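# Cap the open top of the clamped polarimeter tube

## Task

Seal the open upper end of the polarimeter tube held in its clamp, matching the reference image named manual. The tube has to remain vertical in the clamp and the stand must not be shifted; if the glass drops more than a few centimetres it breaks and the task counts as failed.

## Robot and tools

ROBOT. Two arms ride carriages on one floor track that runs along y at x = 0. left_arm sits on left_rail (always the carriage toward +y), right_arm on right_rail. Each base is at x = 0, y = its carriage position_m, z = 0.04 m, facing +x. The scene frame is fixed to the table: top at z = 0, +z up, +x the way the arms face, +y to their left; the table starts at x = 0.17 m. right_arm has a right hand, left_arm a mirrored left hand. Each hand has index, middle, ring and thumb, with 16 motors, plus a rigid mast near the wrist on the palm side that can strike things.

HAND POINT AXES. The hand point sits in front of the palm between the index and middle knuckles. +z runs along straight fingers toward the tips, +y out of the palm face, +x across the palm away from the thumb on the right hand (toward the thumb on the left hand). Straight fingertips end about 0.12 m out along +z; the straight thumb sticks out about 0.15 m to the thumb side.

ROW LAYOUT. Every row has 48 numbers in [-1, 1]: 24 for left_arm/left_gripper, then 24 for right_arm/right_gripper, even when only one arm moves. Each block of 24 is: dx, dy, dz, rx, ry, rz, then index_mcp, index_abd, index_pip, index_dip, middle_mcp, middle_abd, middle_pip, middle_dip, ring_mcp, ring_abd, ring_pip, ring_dip, thumb_cmc, thumb_axl, thumb_mcp, thumb_ipl, current_limit, speed. The six pose numbers are an offset, not a pose: counted from that arm's Hand target as it stood when the action or move began, expressed in the Hand target's own axes; 1.0 equals 0.6 m or 180 degrees, and rx, ry, rz form a single rotation vector. All rows of one action count from that same start, so sending the same offset again in a new action moves further. Six zeros re-request the current Hand target. The 16 hinge numbers are absolute goals scaled between each hinge's two stops; moving toward -1 curls fingers toward the palm (straight is roughly +0.75 for _mcp, +0.58 for _pip, +0.70 for _dip, 0.00 for _abd; thumb_cmc straight about +0.71, and toward -1 brings the thumb in front of the palm). current_limit maps -1..+1 to 0..550 mA (start +0.4); speed sets motor speed as (speed+1)/2 of 8.5 rad/s (start -0.6). A zero in a hand column is a real goal; to keep a hand unchanged, copy back its hand_goal, hand_current_limit and hand_speed.

TOOLS.
execute_actions: "actions" is a list run in order. Each action may hold "rows" (1 to 15, one per 1/30 s control step), "steps" (1 to 450, default 15; after the last row the arm keeps chasing that row's target), "until" (ends early on rail conditions, e.g. {"all": {"status": "ended"}} or {"left_rail": {"position_status": ["!=", "moving"]}}), and rail commands. left_rail takes position_m from -0.8 to 1.5 m, right_rail -1.5 to 0.8 m; both take speed_m_s 0.01 to 1 and acceleration_factor 0.1 to 1, or {"stop": true}. position_m is a place on the track. Keep carriages at least about 0.78 m apart. "cameras" picks images by name (cam_high, cam_low, cam_mat, cam_tube, cam_left_wrist, cam_right_wrist, or "all"); an empty actions list returns all images.
move: plans straight paths. "target" is one 48-number row or up to 15 rows, every row an offset from the same starting Hand targets. "speed" is m/s, 0.002 to 3.2 (default 0.25), per path or per target. "blend" in metres rounds corners in a list. "stop_force" in N (4 to 120) ends an arm's path on contact; omit it when backing away from something. "zero" picks whether the force zero is renewed; "blocking": false returns early (not allowed with stop_force). The result adds a move: line with done, off_target, held, moving or fault.
wait: seconds 0 to 10, holding last commands. stop: brakes a running move. zoom_image: camera plus region [x0, y0, x1, y1] in pixels, at most 504 by 504. show_instructions: displays the manual reference image. zero_wrist_force: arm name. finished_scene: scene number, ends the scene irreversibly.

RESULTS. For each arm: end_effector_position (m) and end_effector_quat_wxyz in the scene frame, velocities, Hand target (the base for the next offsets), Joint positions (rail m, then six joints rad), joint torques, Wrist force/torque in the hand's axes (push from a surface reads into the arm), motor temperatures. Hand lines list hand_goal, hand_measured, hand_current_ma and hand_state (moving, goal, blocked, overload). Rails report position_m, position_status (moving, done, contact_stop, time_out, stopped, stopped_with_arm, stopped_for_other_arm, stopped_for_other_carriage) and position_answer (taken or not_taken). "pose unreachable" means that arm dropped its target.

CAUTIONS. Ramp offsets up gradually in rows (about 0.01 per row is 0.18 m/s). Arms are stiff: a target just beyond firm contact can trigger a fault; around 150 N outside force or a joint over its torque limit (elbow 133, wrists 48 N m) halts the arm for 10 s. Do not let the two arms, hands or carriages touch, and never close a hand on the other hand. A motor drawing 495 mA or more for 5 s shuts off; hot motors (85 °C) brake the arm. Orientation commands are clipped to 32 degrees from the current one per step. Let a carriage arrive before positioning its hand. Never tip the tube, move the stand, let the glass fall, or drop anything off the table, onto the track or onto the metal strip.

Each tool is called after "Request:" as name(argument=value, ...), one argument or row to a line, values as JSON.

Reference images:

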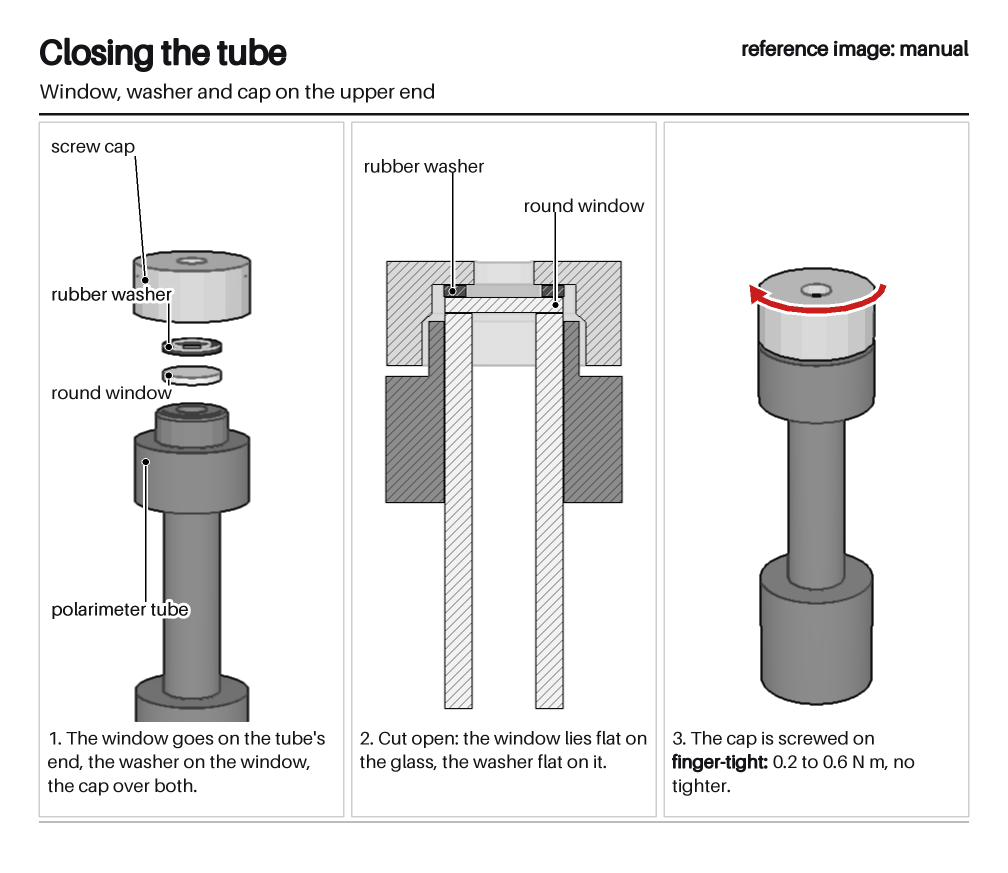

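## Session

Request:
execute_actions(
  actions=[],
)

Scene clock: 0.00 s.
left_arm: end_effector_position=(+0.3781, +1.1919, +0.6699) hand_goal=(+0.754, +0.000, +0.576, +0.696, +0.754, +0.000, +0.576, +0.696, +0.754, +0.000, +0.576, +0.696, +0.714, +0.678, +0.226, +0.168) hand_measured=(+0.754, +0.000, +0.576, +0.696, +0.754, +0.000, +0.576, +0.696, +0.754, +0.000, +0.576, +0.696, +0.714, +0.678, +0.226, +0.168) hand_current_ma=(+0, +0, +0, +0, +0, +0, +0, +0, +0, +0, +0, +0, +0, +0, +0, +0) hand_state=(goal, goal, goal, goal, goal, goal, goal, goal, goal, goal, goal, goal, goal, goal, goal, goal) hand_current_limit=0.40 hand_speed=-0.60 end_effector_quat_wxyz=(+0.000, +1.000, +0.000, +0.000) | right_arm: end_effector_position=(+0.3781, -0.4625, +0.6699) hand_goal=(+0.754, +0.000, +0.576, +0.696, +0.754, +0.000, +0.576, +0.696, +0.754, +0.000, +0.576, +0.696, +0.714, +0.678, +0.226, +0.168) hand_measured=(+0.754, +0.000, +0.576, +0.696, +0.754, +0.000, +0.576, +0.696, +0.754, +0.000, +0.576, +0.696, +0.714, +0.678, +0.226, +0.168) hand_current_ma=(+0, +0, +0, +0, +0, +0, +0, +0, +0, +0, +0, +0, +0, +0, +0, +0) hand_state=(goal, goal, goal, goal, goal, goal, goal, goal, goal, goal, goal, goal, goal, goal, goal, goal) hand_current_limit=0.40 hand_speed=-0.60 end_effector_quat_wxyz=(+0.000, +0.000, +1.000, +0.000)
Joint positions: left_arm=[1.198 -0.281 -1.775 1.606 1.739 1.571 -1.851] | right_arm=[-0.626 -0.281 -1.775 1.606 1.739 1.571 1.29]
Joint velocities: within noise
Joint torques (N m): no reading
Motor temperatures (°C): left_arm=[37 39 35 41 35 33] | right_arm=[32 40 30 40 44 46]
Wrist force (N): no reading
Wrist torque (N m): no reading
Wrist force, peak (N): no reading
Hand target: left_arm +0.3781, +1.1919, +0.6699; +0.000, +1.000, +0.000, +0.000 | right_arm +0.3781, -0.4625, +0.6699; +0.000, +0.000, +1.000, +0.000
left_rail: position_m=1.198 position_status=done
right_rail: position_m=-0.626 position_status=done

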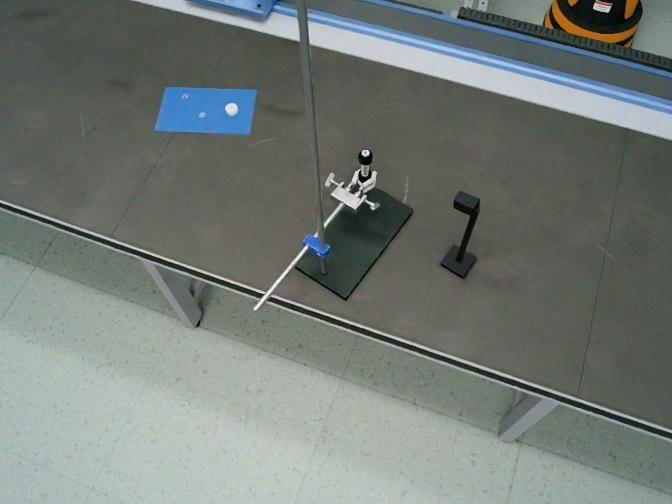

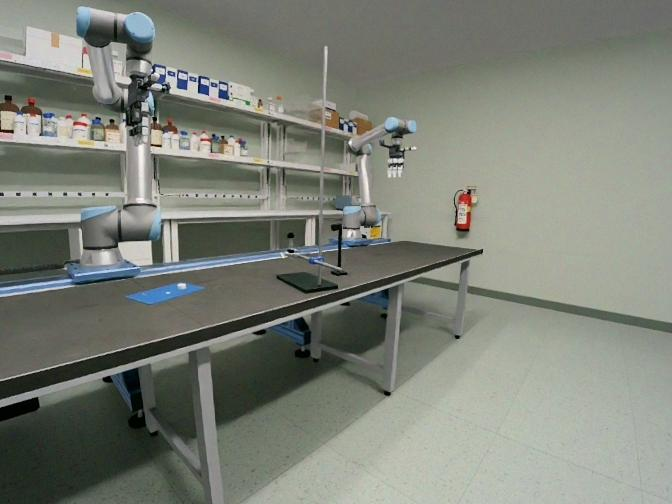

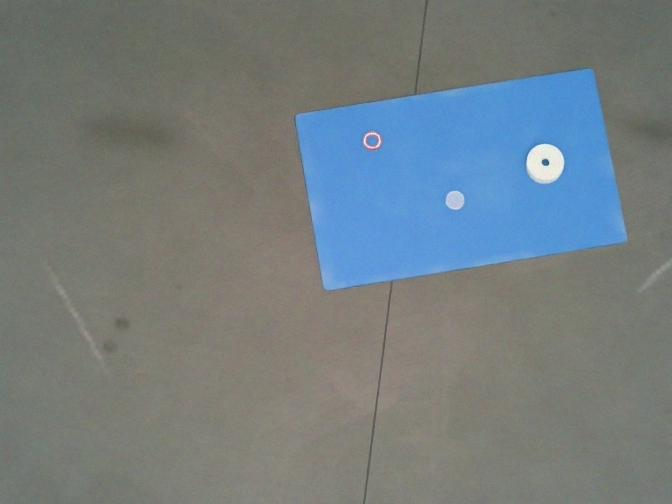

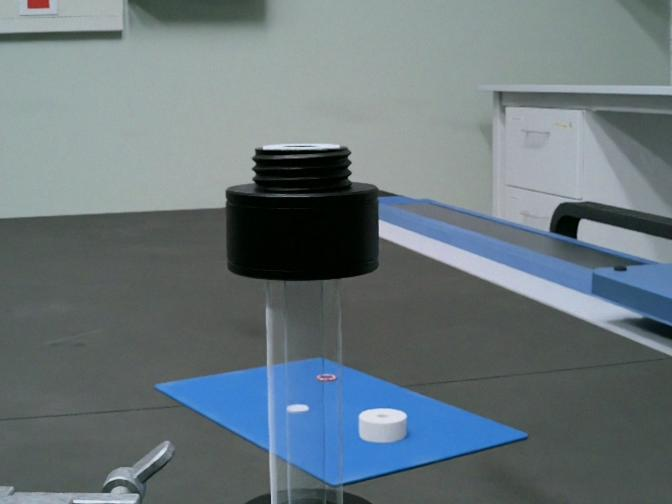

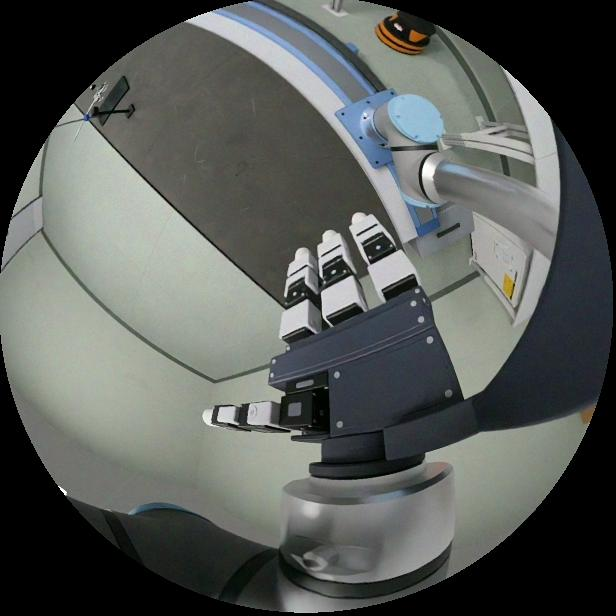

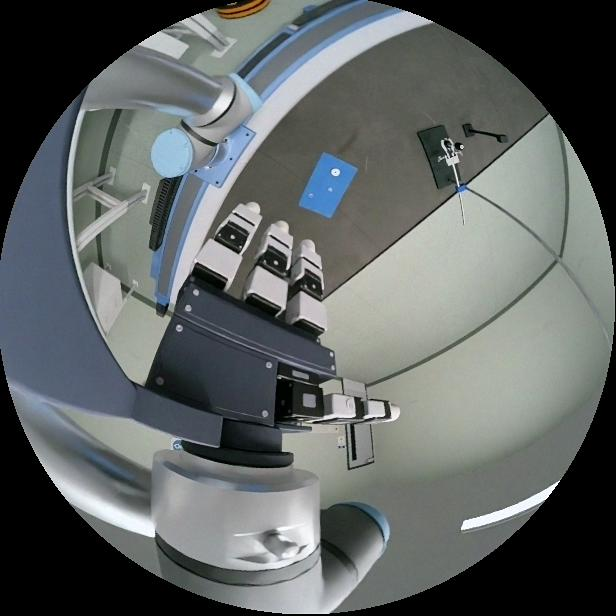

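Request:
zoom_image(
  camera="cam_mat",
  region=[290, 60, 640, 300],
)

Request:
zoom_image(
  camera="cam_right_wrist",
  region=[160, 160, 430, 450],
)

Request:
zoom_image(
  camera="cam_high",
  region=[140, 60, 500, 320],
)

Request:
zoom_image(
  camera="cam_tube",
  region=[150, 120, 540, 500],
)

Scaled by 1.440 from the camera's 672x504 image, which has a finer 960x720 frame.

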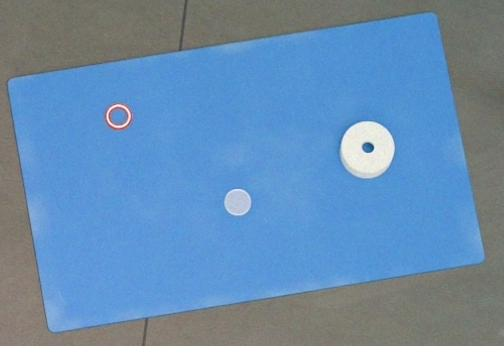

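Scaled by 1.738 from the camera's 616x616 image, which has a finer 880x880 frame.

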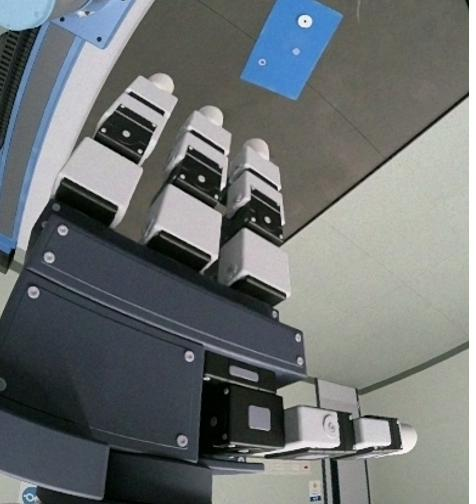

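Scaled by 1.400 from the camera's 672x504 image, which has a finer 960x720 frame.

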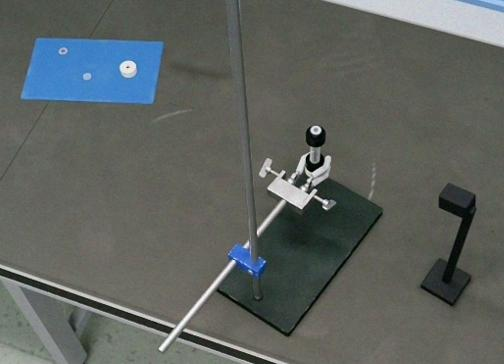

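Scaled by 1.292 from the camera's 672x504 image, which has a finer 960x720 frame.

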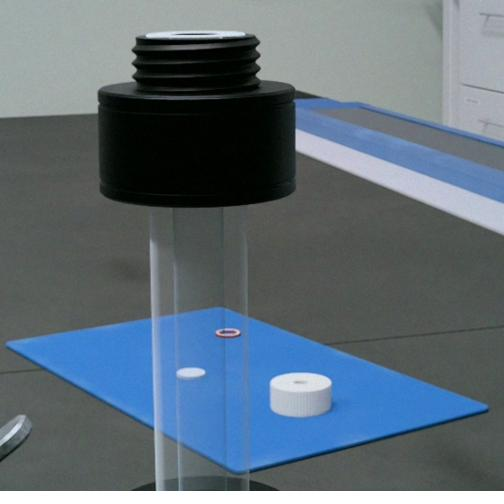

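Request:
move(
  target=[0,0,0,0,0,0,0.754,0,0.576,0.696,0.754,0,0.576,0.696,0.754,0,0.576,0.696,0.714,0.678,0.226,0.168,0.4,-0.6,-0.12,0.104,0.5333,0,0,0,0.754,0,0.576,0.696,0.754,0,0.576,0.696,-0.4,0,-0.7,0.1,0.714,0.678,0.226,0.168,0.4,-0.6],
  cameras=["all"],
)

Scene clock: 138.37 s.
left_arm: end_effector_position=(+0.3781, +1.1919, +0.6699) hand_goal=(+0.754, +0.000, +0.576, +0.696, +0.754, +0.000, +0.576, +0.696, +0.754, +0.000, +0.576, +0.696, +0.714, +0.678, +0.226, +0.168) hand_measured=(+0.754, +0.000, +0.576, +0.696, +0.754, +0.000, +0.576, +0.696, +0.754, +0.000, +0.576, +0.696, +0.714, +0.678, +0.224, +0.168) hand_current_ma=(-3, +0, +2, +0, -3, +0, +2, +0, -3, +0, +2, +0, +1, -3, -9, -1) hand_state=(goal, goal, goal, goal, goal, goal, goal, goal, goal, goal, goal, goal, goal, goal, goal, goal) hand_current_limit=0.40 hand_speed=-0.60 end_effector_quat_wxyz=(+0.000, +1.000, +0.000, +0.000) | right_arm: end_effector_position=(+0.4501, -0.4001, +0.3500) hand_goal=(+0.754, +0.000, +0.576, +0.696, +0.754, +0.000, +0.576, +0.696, -0.400, +0.000, -0.700, +0.100, +0.714, +0.678, +0.226, +0.168) hand_measured=(+0.754, +0.000, +0.576, +0.696, +0.754, +0.000, +0.576, +0.696, -0.384, +0.000, -0.696, +0.102, +0.714, +0.678, +0.224, +0.168) hand_current_ma=(-1, +0, +0, +0, -1, +0, +0, +0, +33, +0, +4, +2, +0, -1, -4, +0) hand_state=(goal, goal, goal, goal, goal, goal, goal, goal, goal, goal, goal, goal, goal, goal, goal, goal) hand_current_limit=0.40 hand_speed=-0.60 end_effector_quat_wxyz=(+0.000, +0.000, +1.000, +0.000)
Joint positions: left_arm=[1.198 -0.281 -1.775 1.606 1.739 1.571 -1.851] | right_arm=[-0.626 -0.078 -1.547 1.974 1.144 1.571 1.493]
Joint torques (N m): left_arm=[-1.77 -19.57 -38.23 4.29 0.29 -0.34] | right_arm=[14.85 -19.81 -27.92 0.48 2.5 2.99]
Wrist force (N): left_arm=[-0.3 0.2 -0.1] | right_arm=[0.6 -0.1 -0.1]
Wrist torque (N m): left_arm=[0.03 0.05 -0.03] | right_arm=[0.05 -0.05 -0.03]
Wrist force, peak (N): left_arm=[-1.0 0.1 -0.2] | right_arm=[0.4 -0.8 -2.1]
Hand target: left_arm +0.3781, +1.1919, +0.6699; +0.000, +1.000, +0.000, +0.000 | right_arm +0.4501, -0.4001, +0.3499; +0.000, +0.000, +1.000, +0.000
Off the commanded pose: left_arm 0.000 m, 0 deg | right_arm 0.000 m, 0 deg.
left_rail: position_m=1.198 position_status=done
right_rail: position_m=-0.626 position_status=done
move: done

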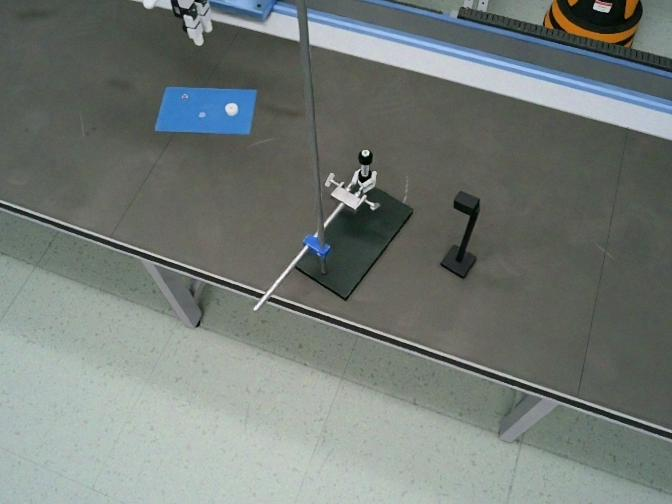

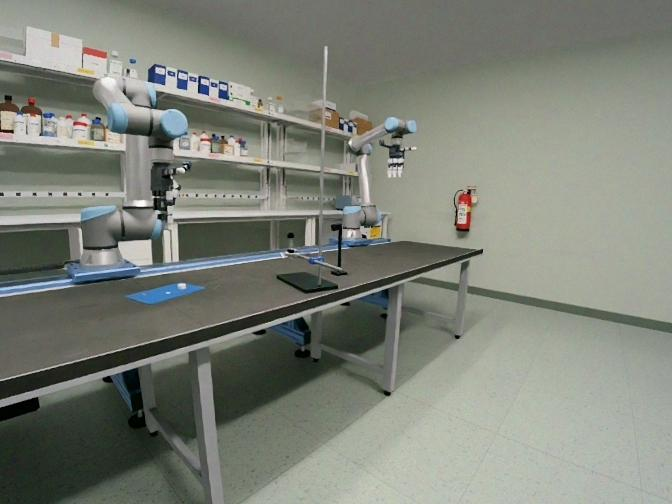

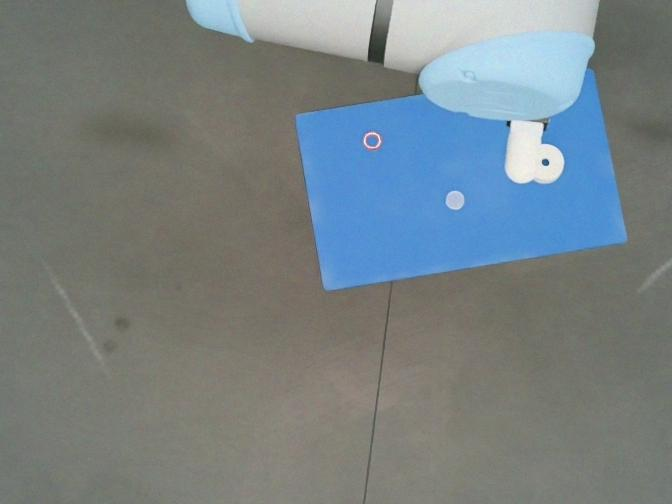

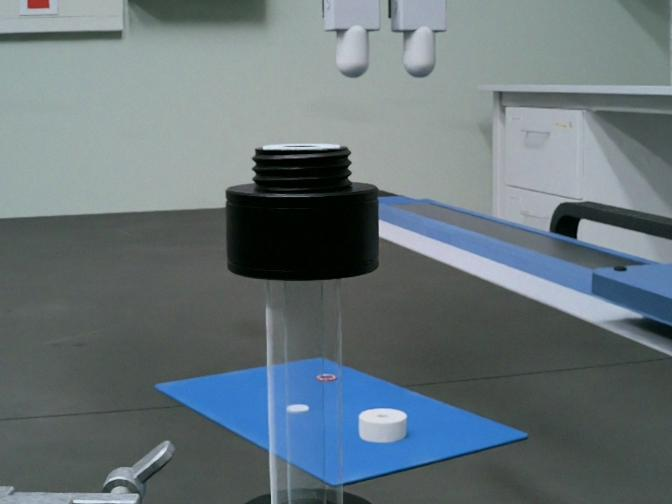

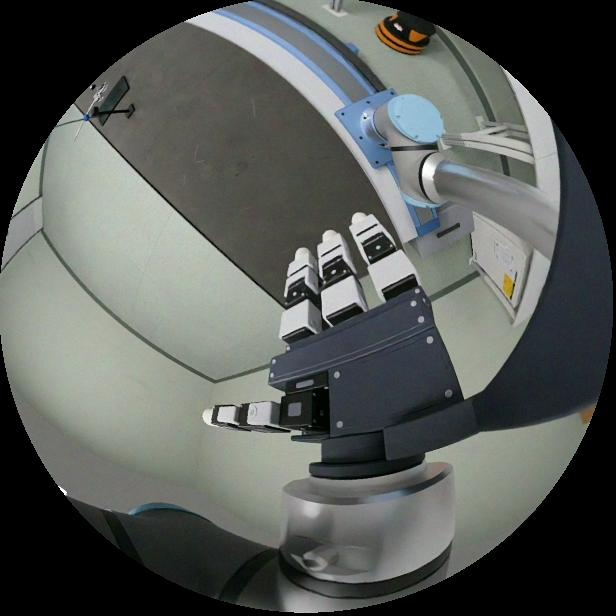

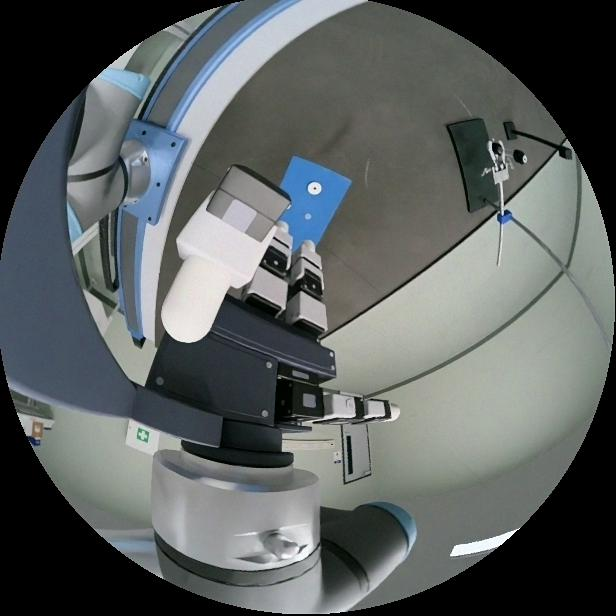

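Request:
move(
  target=[0,0,0,0,0,0,0.754,0,0.576,0.696,0.754,0,0.576,0.696,0.754,0,0.576,0.696,0.714,0.678,0.226,0.168,0.4,-0.6,-0.1,0.025,0.2666,0,0,0,0.754,0,0.576,0.696,0.754,0,0.576,0.696,-0.4,0,-0.7,0.1,0.714,0.678,0.226,0.168,0.4,-0.6],
  cameras=["cam_high","cam_mat","cam_tube","cam_right_wrist"],
)

Scene clock: 174.87 s.
left_arm: end_effector_position=(+0.3781, +1.1919, +0.6699) hand_goal=(+0.754, +0.000, +0.576, +0.696, +0.754, +0.000, +0.576, +0.696, +0.754, +0.000, +0.576, +0.696, +0.714, +0.678, +0.226, +0.168) hand_measured=(+0.754, +0.000, +0.576, +0.696, +0.754, +0.000, +0.576, +0.696, +0.754, +0.000, +0.576, +0.696, +0.714, +0.678, +0.224, +0.168) hand_current_ma=(-3, +0, +2, +0, -3, +0, +2, +0, -3, +0, +2, +0, +1, -3, -9, -1) hand_state=(goal, goal, goal, goal, goal, goal, goal, goal, goal, goal, goal, goal, goal, goal, goal, goal) hand_current_limit=0.40 hand_speed=-0.60 end_effector_quat_wxyz=(+0.000, +1.000, +0.000, +0.000) | right_arm: end_effector_position=(+0.5101, -0.3851, +0.1901) hand_goal=(+0.754, +0.000, +0.576, +0.696, +0.754, +0.000, +0.576, +0.696, -0.400, +0.000, -0.700, +0.100, +0.714, +0.678, +0.226, +0.168) hand_measured=(+0.754, +0.000, +0.576, +0.696, +0.754, +0.000, +0.576, +0.696, -0.384, +0.000, -0.696, +0.102, +0.714, +0.678, +0.224, +0.168) hand_current_ma=(-1, +0, +0, +0, -1, +0, +0, +0, +31, +0, +4, +2, +0, -1, -4, +0) hand_state=(goal, goal, goal, goal, goal, goal, goal, goal, goal, goal, goal, goal, goal, goal, goal, goal) hand_current_limit=0.40 hand_speed=-0.60 end_effector_quat_wxyz=(+0.000, +0.000, +1.000, +0.000)
Joint positions: left_arm=[1.198 -0.281 -1.775 1.606 1.739 1.571 -1.851] | right_arm=[-0.626 -0.037 -1.293 2.004 0.859 1.571 1.534]
Joint torques (N m): left_arm=[-0.95 -19.87 -37.83 4.57 0.39 -0.49] | right_arm=[15.34 -30.09 -39.25 -0.05 1.91 2.96]
Wrist force (N): left_arm=[-0.5 -0.1 0.3] | right_arm=[-0.1 -0.3 -0.2]
Wrist torque (N m): left_arm=[-0.04 0.06 -0.04] | right_arm=[0.01 0.03 -0.08]
Wrist force, peak (N): left_arm=[-0.9 0.4 0.0] | right_arm=[0.9 -0.6 -1.9]
Hand target: left_arm +0.3781, +1.1919, +0.6699; +0.000, +1.000, +0.000, +0.000 | right_arm +0.5101, -0.3851, +0.1900; +0.000, +0.000, +1.000, +0.000
Off the commanded pose: left_arm 0.000 m, 0 deg | right_arm 0.000 m, 0 deg.
left_rail: position_m=1.198 position_status=done
right_rail: position_m=-0.626 position_status=done
move: done
Images, in order (width x height): cam_high 672x504, cam_mat 672x504, cam_tube 672x504, cam_right_wrist 616x616.

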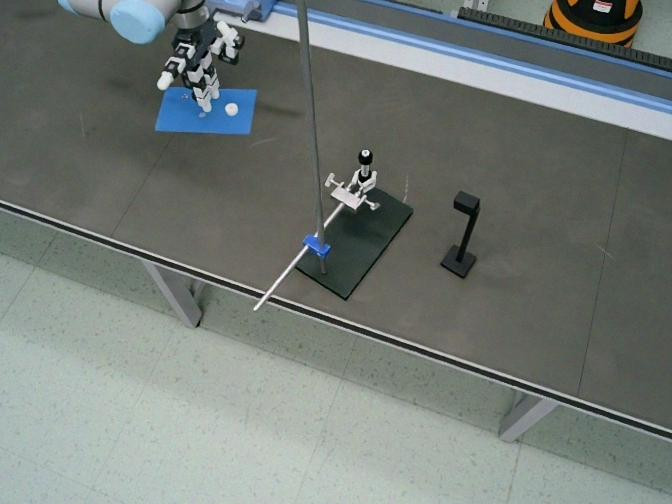

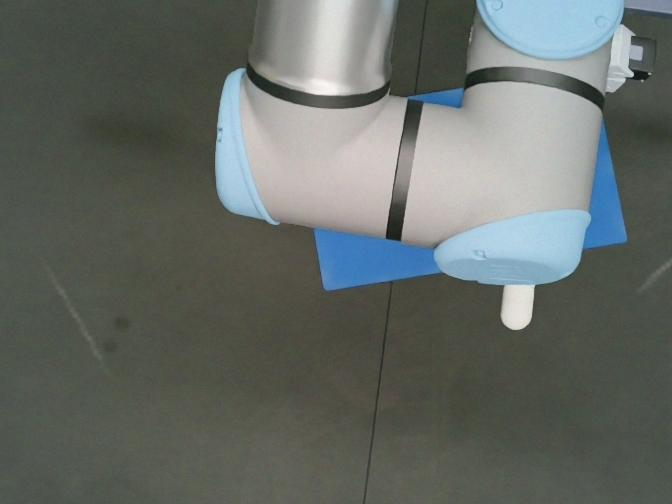

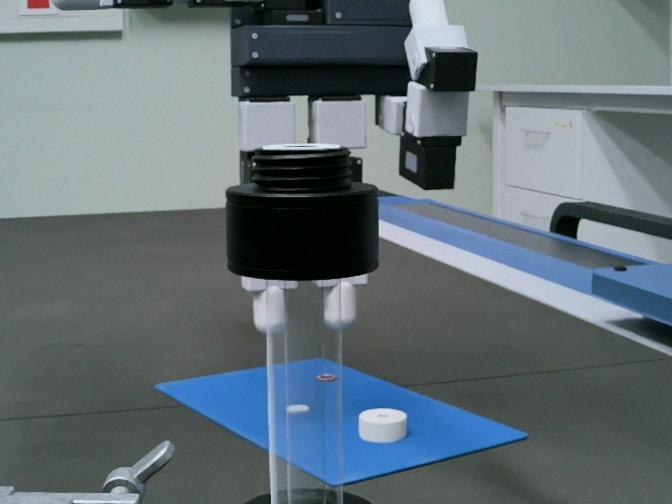

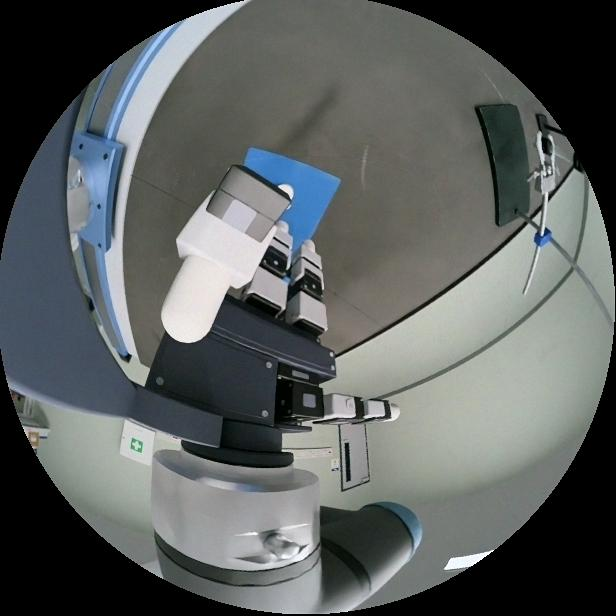

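Request:
zoom_image(
  camera="cam_tube",
  region=[200, 260, 460, 455],
)

Request:
zoom_image(
  camera="cam_high",
  region=[130, 20, 330, 170],
)

Request:
zoom_image(
  camera="cam_right_wrist",
  region=[220, 130, 400, 310],
)

Scaled by 1.938 from the camera's 672x504 image, which has a finer 960x720 frame.

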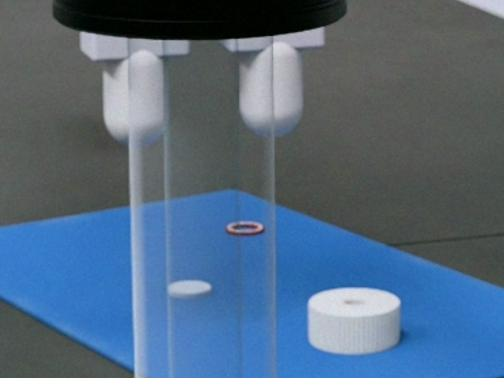

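Scaled by 2.520 from the camera's 672x504 image, which has a finer 960x720 frame.

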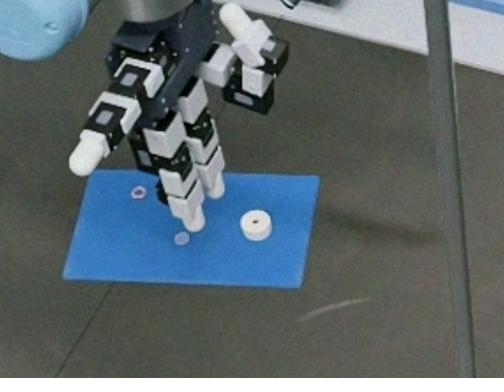

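Scaled by 2.800 from the camera's 616x616 image, which has a finer 880x880 frame.

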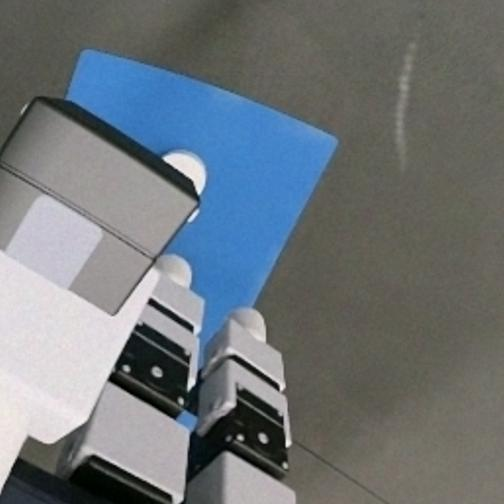

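Request:
move(
  target=[0,0,0,0,0,0,0.754,0,0.576,0.696,0.754,0,0.576,0.696,0.754,0,0.576,0.696,0.714,0.678,0.226,0.168,0.4,-0.6,0.0333,-0.0666,0,0,0,0,0.754,0,0.576,0.696,0.754,0,0.576,0.696,0.97,0,0.97,0.97,-0.571,0.678,-0.28,-0.319,0.4,-0.6],
  cameras=["cam_high","cam_mat","cam_tube","cam_right_wrist"],
)

Request:
zoom_image(
  camera="cam_tube",
  region=[200, 260, 460, 455],
)

Request:
zoom_image(
  camera="cam_high",
  region=[130, 20, 330, 170],
)

Request:
zoom_image(
  camera="cam_right_wrist",
  region=[190, 130, 400, 340],
)

Scene clock: 225.00 s.
left_arm: end_effector_position=(+0.3781, +1.1919, +0.6699) hand_goal=(+0.754, +0.000, +0.576, +0.696, +0.754, +0.000, +0.576, +0.696, +0.754, +0.000, +0.576, +0.696, +0.714, +0.678, +0.226, +0.168) hand_measured=(+0.754, +0.000, +0.576, +0.696, +0.754, +0.000, +0.576, +0.696, +0.754, +0.000, +0.576, +0.696, +0.714, +0.678, +0.224, +0.168) hand_current_ma=(-3, +0, +2, +0, -3, +0, +2, +0, -3, +0, +2, +0, +1, -3, -9, -1) hand_state=(goal, goal, goal, goal, goal, goal, goal, goal, goal, goal, goal, goal, goal, goal, goal, goal) hand_current_limit=0.40 hand_speed=-0.60 end_effector_quat_wxyz=(+0.000, +1.000, +0.000, +0.000) | right_arm: end_effector_position=(+0.4901, -0.4251, +0.1900) hand_goal=(+0.754, +0.000, +0.576, +0.696, +0.754, +0.000, +0.576, +0.696, +0.970, +0.000, +0.970, +0.970, -0.570, +0.678, -0.280, -0.318) hand_measured=(+0.754, +0.000, +0.576, +0.696, +0.754, +0.000, +0.576, +0.696, +0.960, +0.000, +0.964, +0.968, -0.568, +0.678, -0.280, -0.316) hand_current_ma=(-1, +0, +0, +0, -1, +0, +0, +0, -16, +0, -9, -2, +3, -1, +0, +3) hand_state=(goal, goal, goal, goal, goal, goal, goal, goal, goal, goal, goal, goal, goal, goal, goal, goal) hand_current_limit=0.40 hand_speed=-0.60 end_effector_quat_wxyz=(+0.000, +0.000, +1.000, +0.000)
Joint positions: left_arm=[1.198 -0.281 -1.775 1.606 1.739 1.571 -1.851] | right_arm=[-0.626 -0.126 -1.337 2.064 0.843 1.571 1.445]
Joint torques (N m): left_arm=[-1.31 -19.54 -37.46 4.38 0.42 -0.44] | right_arm=[-19.27 -57.41 -19.9 0.48 -2.54 -3.49]
Wrist force (N): left_arm=[-0.3 -0.1 -0.2] | right_arm=[0.4 -0.1 0.1]
Wrist torque (N m): left_arm=[0.00 0.03 -0.02] | right_arm=[-0.02 -0.08 0.11]
Wrist force, peak (N): left_arm=[-0.2 0.8 -0.2] | right_arm=[0.5 -1.0 -0.2]
Hand target: left_arm +0.3781, +1.1919, +0.6699; +0.000, +1.000, +0.000, +0.000 | right_arm +0.4901, -0.4251, +0.1900; +0.000, +0.000, +1.000, +0.000
Off the commanded pose: left_arm 0.000 m, 0 deg | right_arm 0.000 m, 0 deg.
left_rail: position_m=1.198 position_status=done
right_rail: position_m=-0.626 position_status=done
move: done
Images, in order (width x height): cam_high 672x504, cam_mat 672x504, cam_tube 672x504, cam_right_wrist 616x616.

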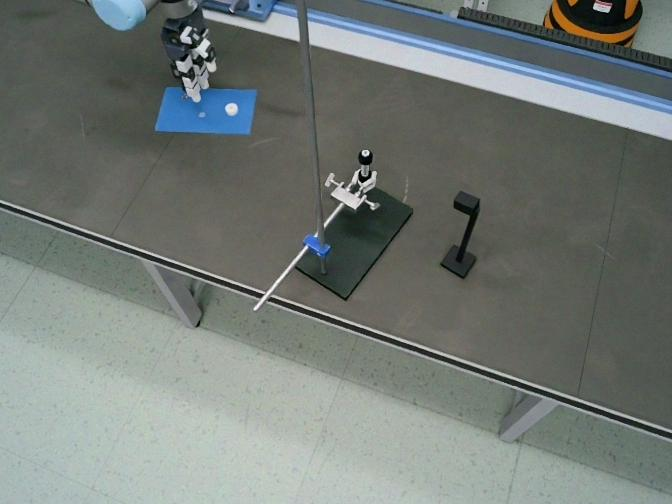

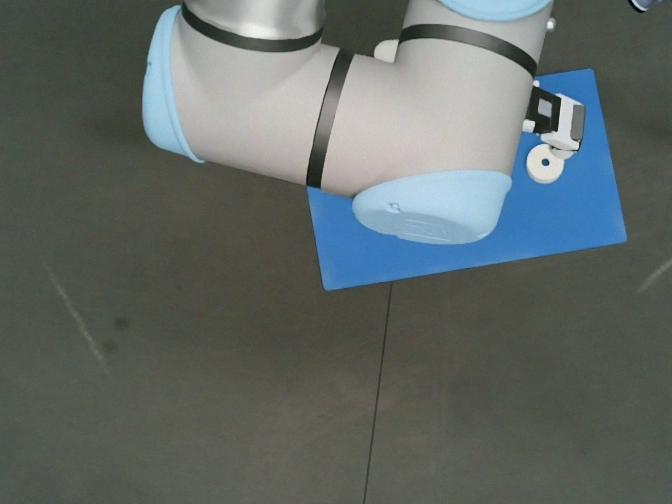

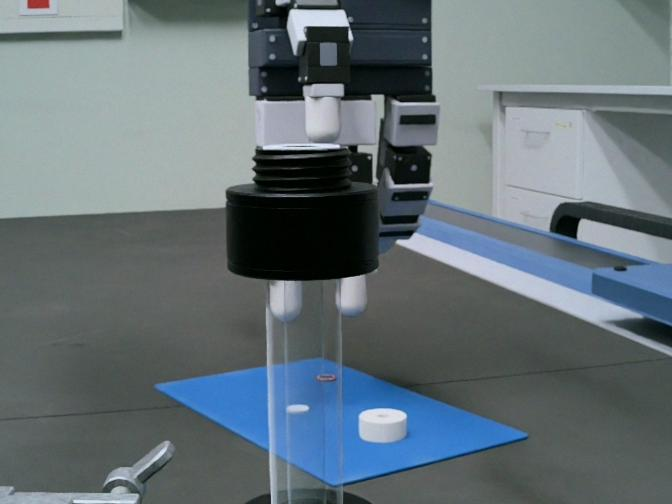

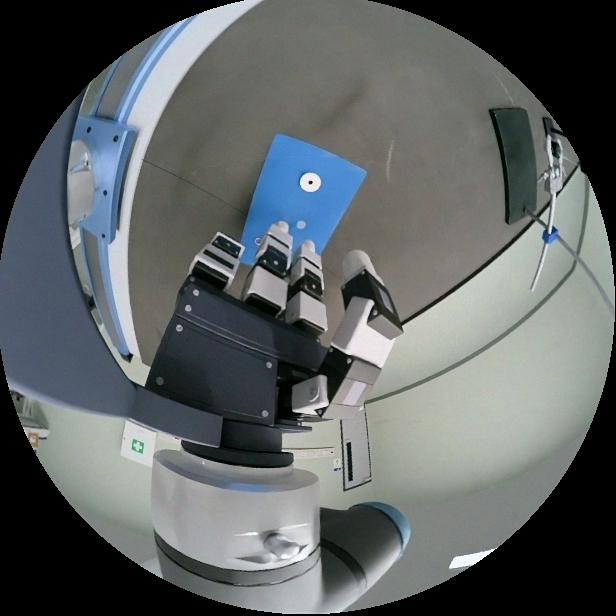

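Scaled by 1.938 from the camera's 672x504 image, which has a finer 960x720 frame.

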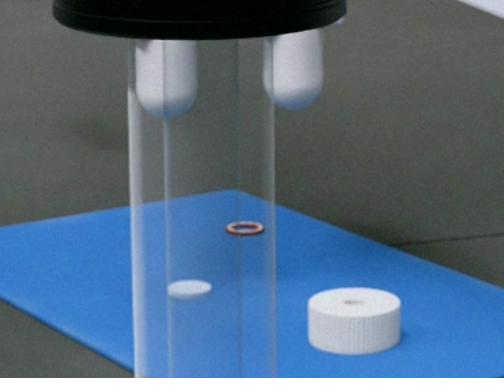

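Scaled by 2.520 from the camera's 672x504 image, which has a finer 960x720 frame.

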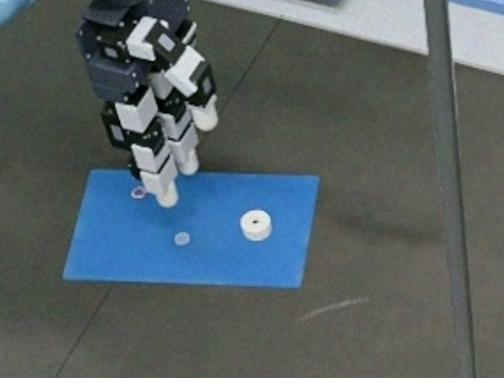

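Scaled by 2.400 from the camera's 616x616 image, which has a finer 880x880 frame.

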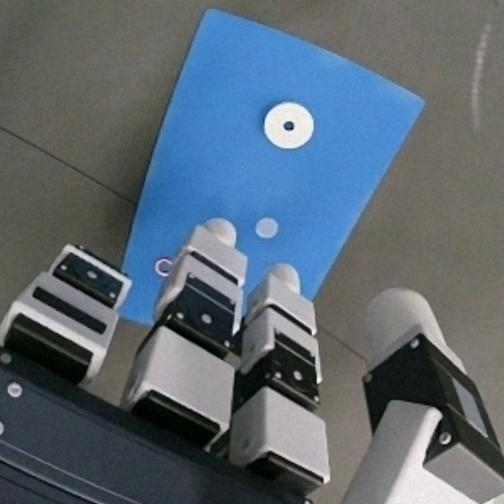

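Request:
move(
  target=[0,0,0,0,0,0,0.754,0,0.576,0.696,0.754,0,0.576,0.696,0.754,0,0.576,0.696,0.714,0.678,0.226,0.168,0.4,-0.6,-0.02,-0.025,0.05,0,0,0,0.754,0,0.576,0.696,0.754,0,0.576,0.696,0.97,0,0.97,0.97,-0.571,0.678,-0.28,-0.319,0.4,-0.6],
  cameras=["cam_high","cam_mat","cam_tube","cam_right_wrist"],
)

Request:
zoom_image(
  camera="cam_tube",
  region=[240, 320, 380, 425],
)

Request:
zoom_image(
  camera="cam_high",
  region=[150, 60, 270, 150],
)

Request:
zoom_image(
  camera="cam_right_wrist",
  region=[230, 170, 350, 290],
)

Scene clock: 253.53 s.
left_arm: end_effector_position=(+0.3781, +1.1919, +0.6699) hand_goal=(+0.754, +0.000, +0.576, +0.696, +0.754, +0.000, +0.576, +0.696, +0.754, +0.000, +0.576, +0.696, +0.714, +0.678, +0.226, +0.168) hand_measured=(+0.754, +0.000, +0.576, +0.696, +0.754, +0.000, +0.576, +0.696, +0.754, +0.000, +0.576, +0.696, +0.714, +0.678, +0.224, +0.168) hand_current_ma=(-3, +0, +2, +0, -3, +0, +2, +0, -3, +0, +2, +0, +1, -3, -9, -1) hand_state=(goal, goal, goal, goal, goal, goal, goal, goal, goal, goal, goal, goal, goal, goal, goal, goal) hand_current_limit=0.40 hand_speed=-0.60 end_effector_quat_wxyz=(+0.000, +1.000, +0.000, +0.000) | right_arm: end_effector_position=(+0.5020, -0.4400, +0.1600) hand_goal=(+0.754, +0.000, +0.576, +0.696, +0.754, +0.000, +0.576, +0.696, +0.970, +0.000, +0.970, +0.970, -0.570, +0.678, -0.280, -0.318) hand_measured=(+0.754, +0.000, +0.576, +0.696, +0.754, +0.000, +0.576, +0.696, +0.960, +0.000, +0.964, +0.968, -0.568, +0.678, -0.280, -0.316) hand_current_ma=(-1, +0, +0, +0, -1, +0, +0, +0, -16, +0, -9, -2, +3, -1, +0, +3) hand_state=(goal, goal, goal, goal, goal, goal, goal, goal, goal, goal, goal, goal, goal, goal, goal, goal) hand_current_limit=0.40 hand_speed=-0.60 end_effector_quat_wxyz=(+0.000, +0.000, +1.000, +0.000)
Joint positions: left_arm=[1.198 -0.281 -1.775 1.606 1.739 1.571 -1.851] | right_arm=[-0.626 -0.155 -1.287 2.067 0.79 1.571 1.416]
Joint torques (N m): left_arm=[-1.05 -19.57 -37.05 4.43 0.5 -0.36] | right_arm=[-16.31 -32.24 -30.51 0.52 0.6 -3.47]
Wrist force (N): left_arm=[-0.5 0.4 -0.3] | right_arm=[0.0 -0.1 -0.3]
Wrist torque (N m): left_arm=[0.07 0.06 -0.05] | right_arm=[0.02 -0.03 0.08]
Wrist force, peak (N): left_arm=[-0.8 0.2 0.3] | right_arm=[0.4 -0.4 -0.6]
Hand target: left_arm +0.3781, +1.1919, +0.6699; +0.000, +1.000, +0.000, +0.000 | right_arm +0.5021, -0.4401, +0.1600; +0.000, +0.000, +1.000, +0.000
Off the commanded pose: left_arm 0.000 m, 0 deg | right_arm 0.000 m, 0 deg.
left_rail: position_m=1.198 position_status=done
right_rail: position_m=-0.626 position_status=done
move: done
Images, in order (width x height): cam_high 672x504, cam_mat 672x504, cam_tube 672x504, cam_right_wrist 616x616.

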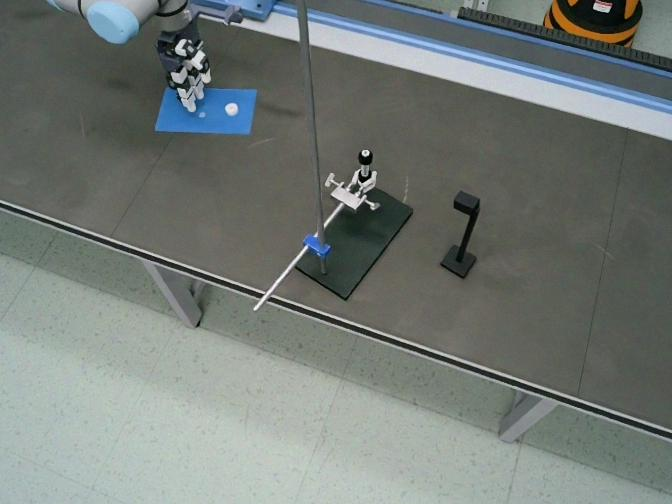

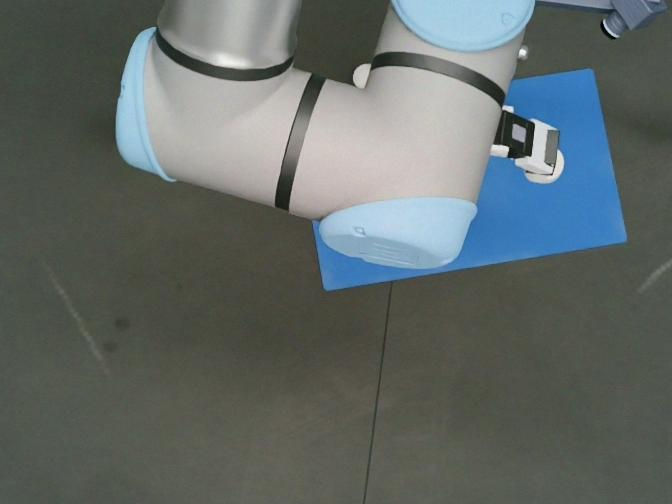

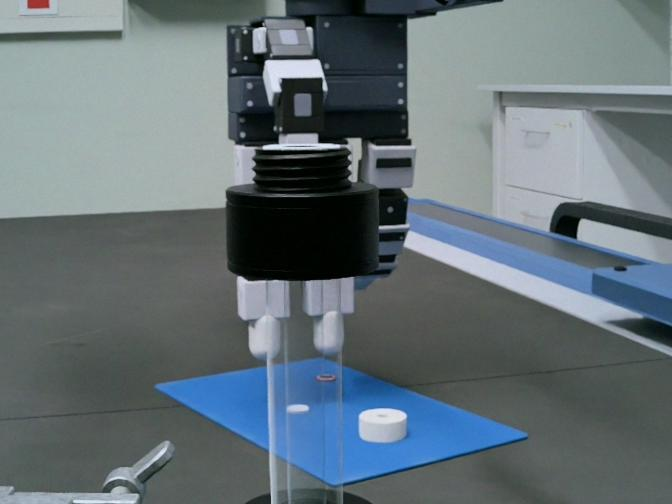

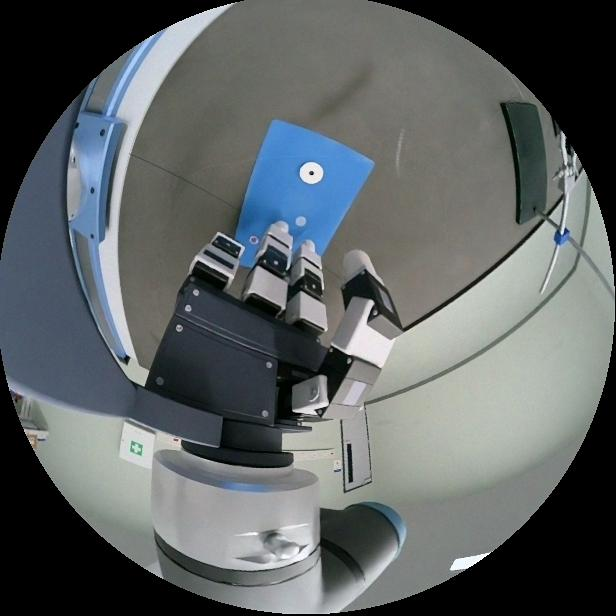

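Scaled by 3.600 from the camera's 672x504 image, which has a finer 960x720 frame.

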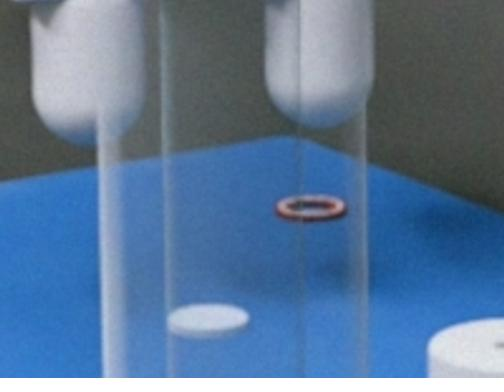

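Scaled by 4.200 from the camera's 672x504 image, which has a finer 960x720 frame.

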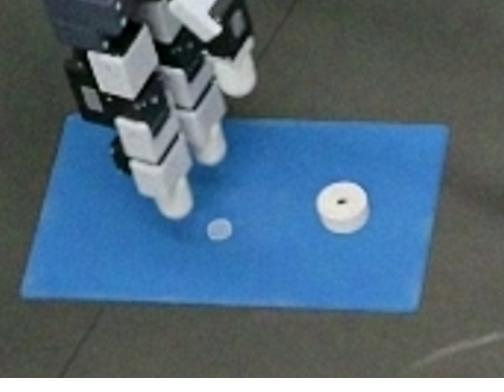

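Scaled by 4.200 from the camera's 616x616 image, which has a finer 880x880 frame.

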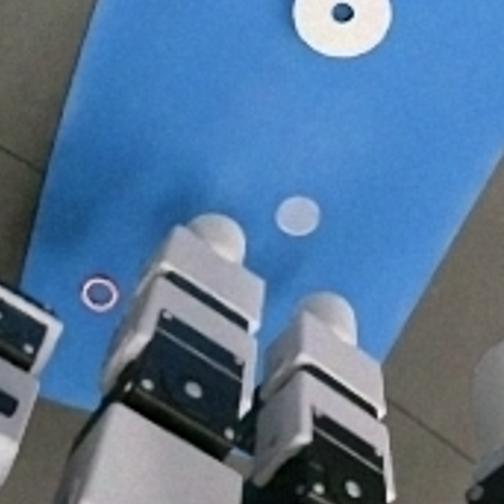

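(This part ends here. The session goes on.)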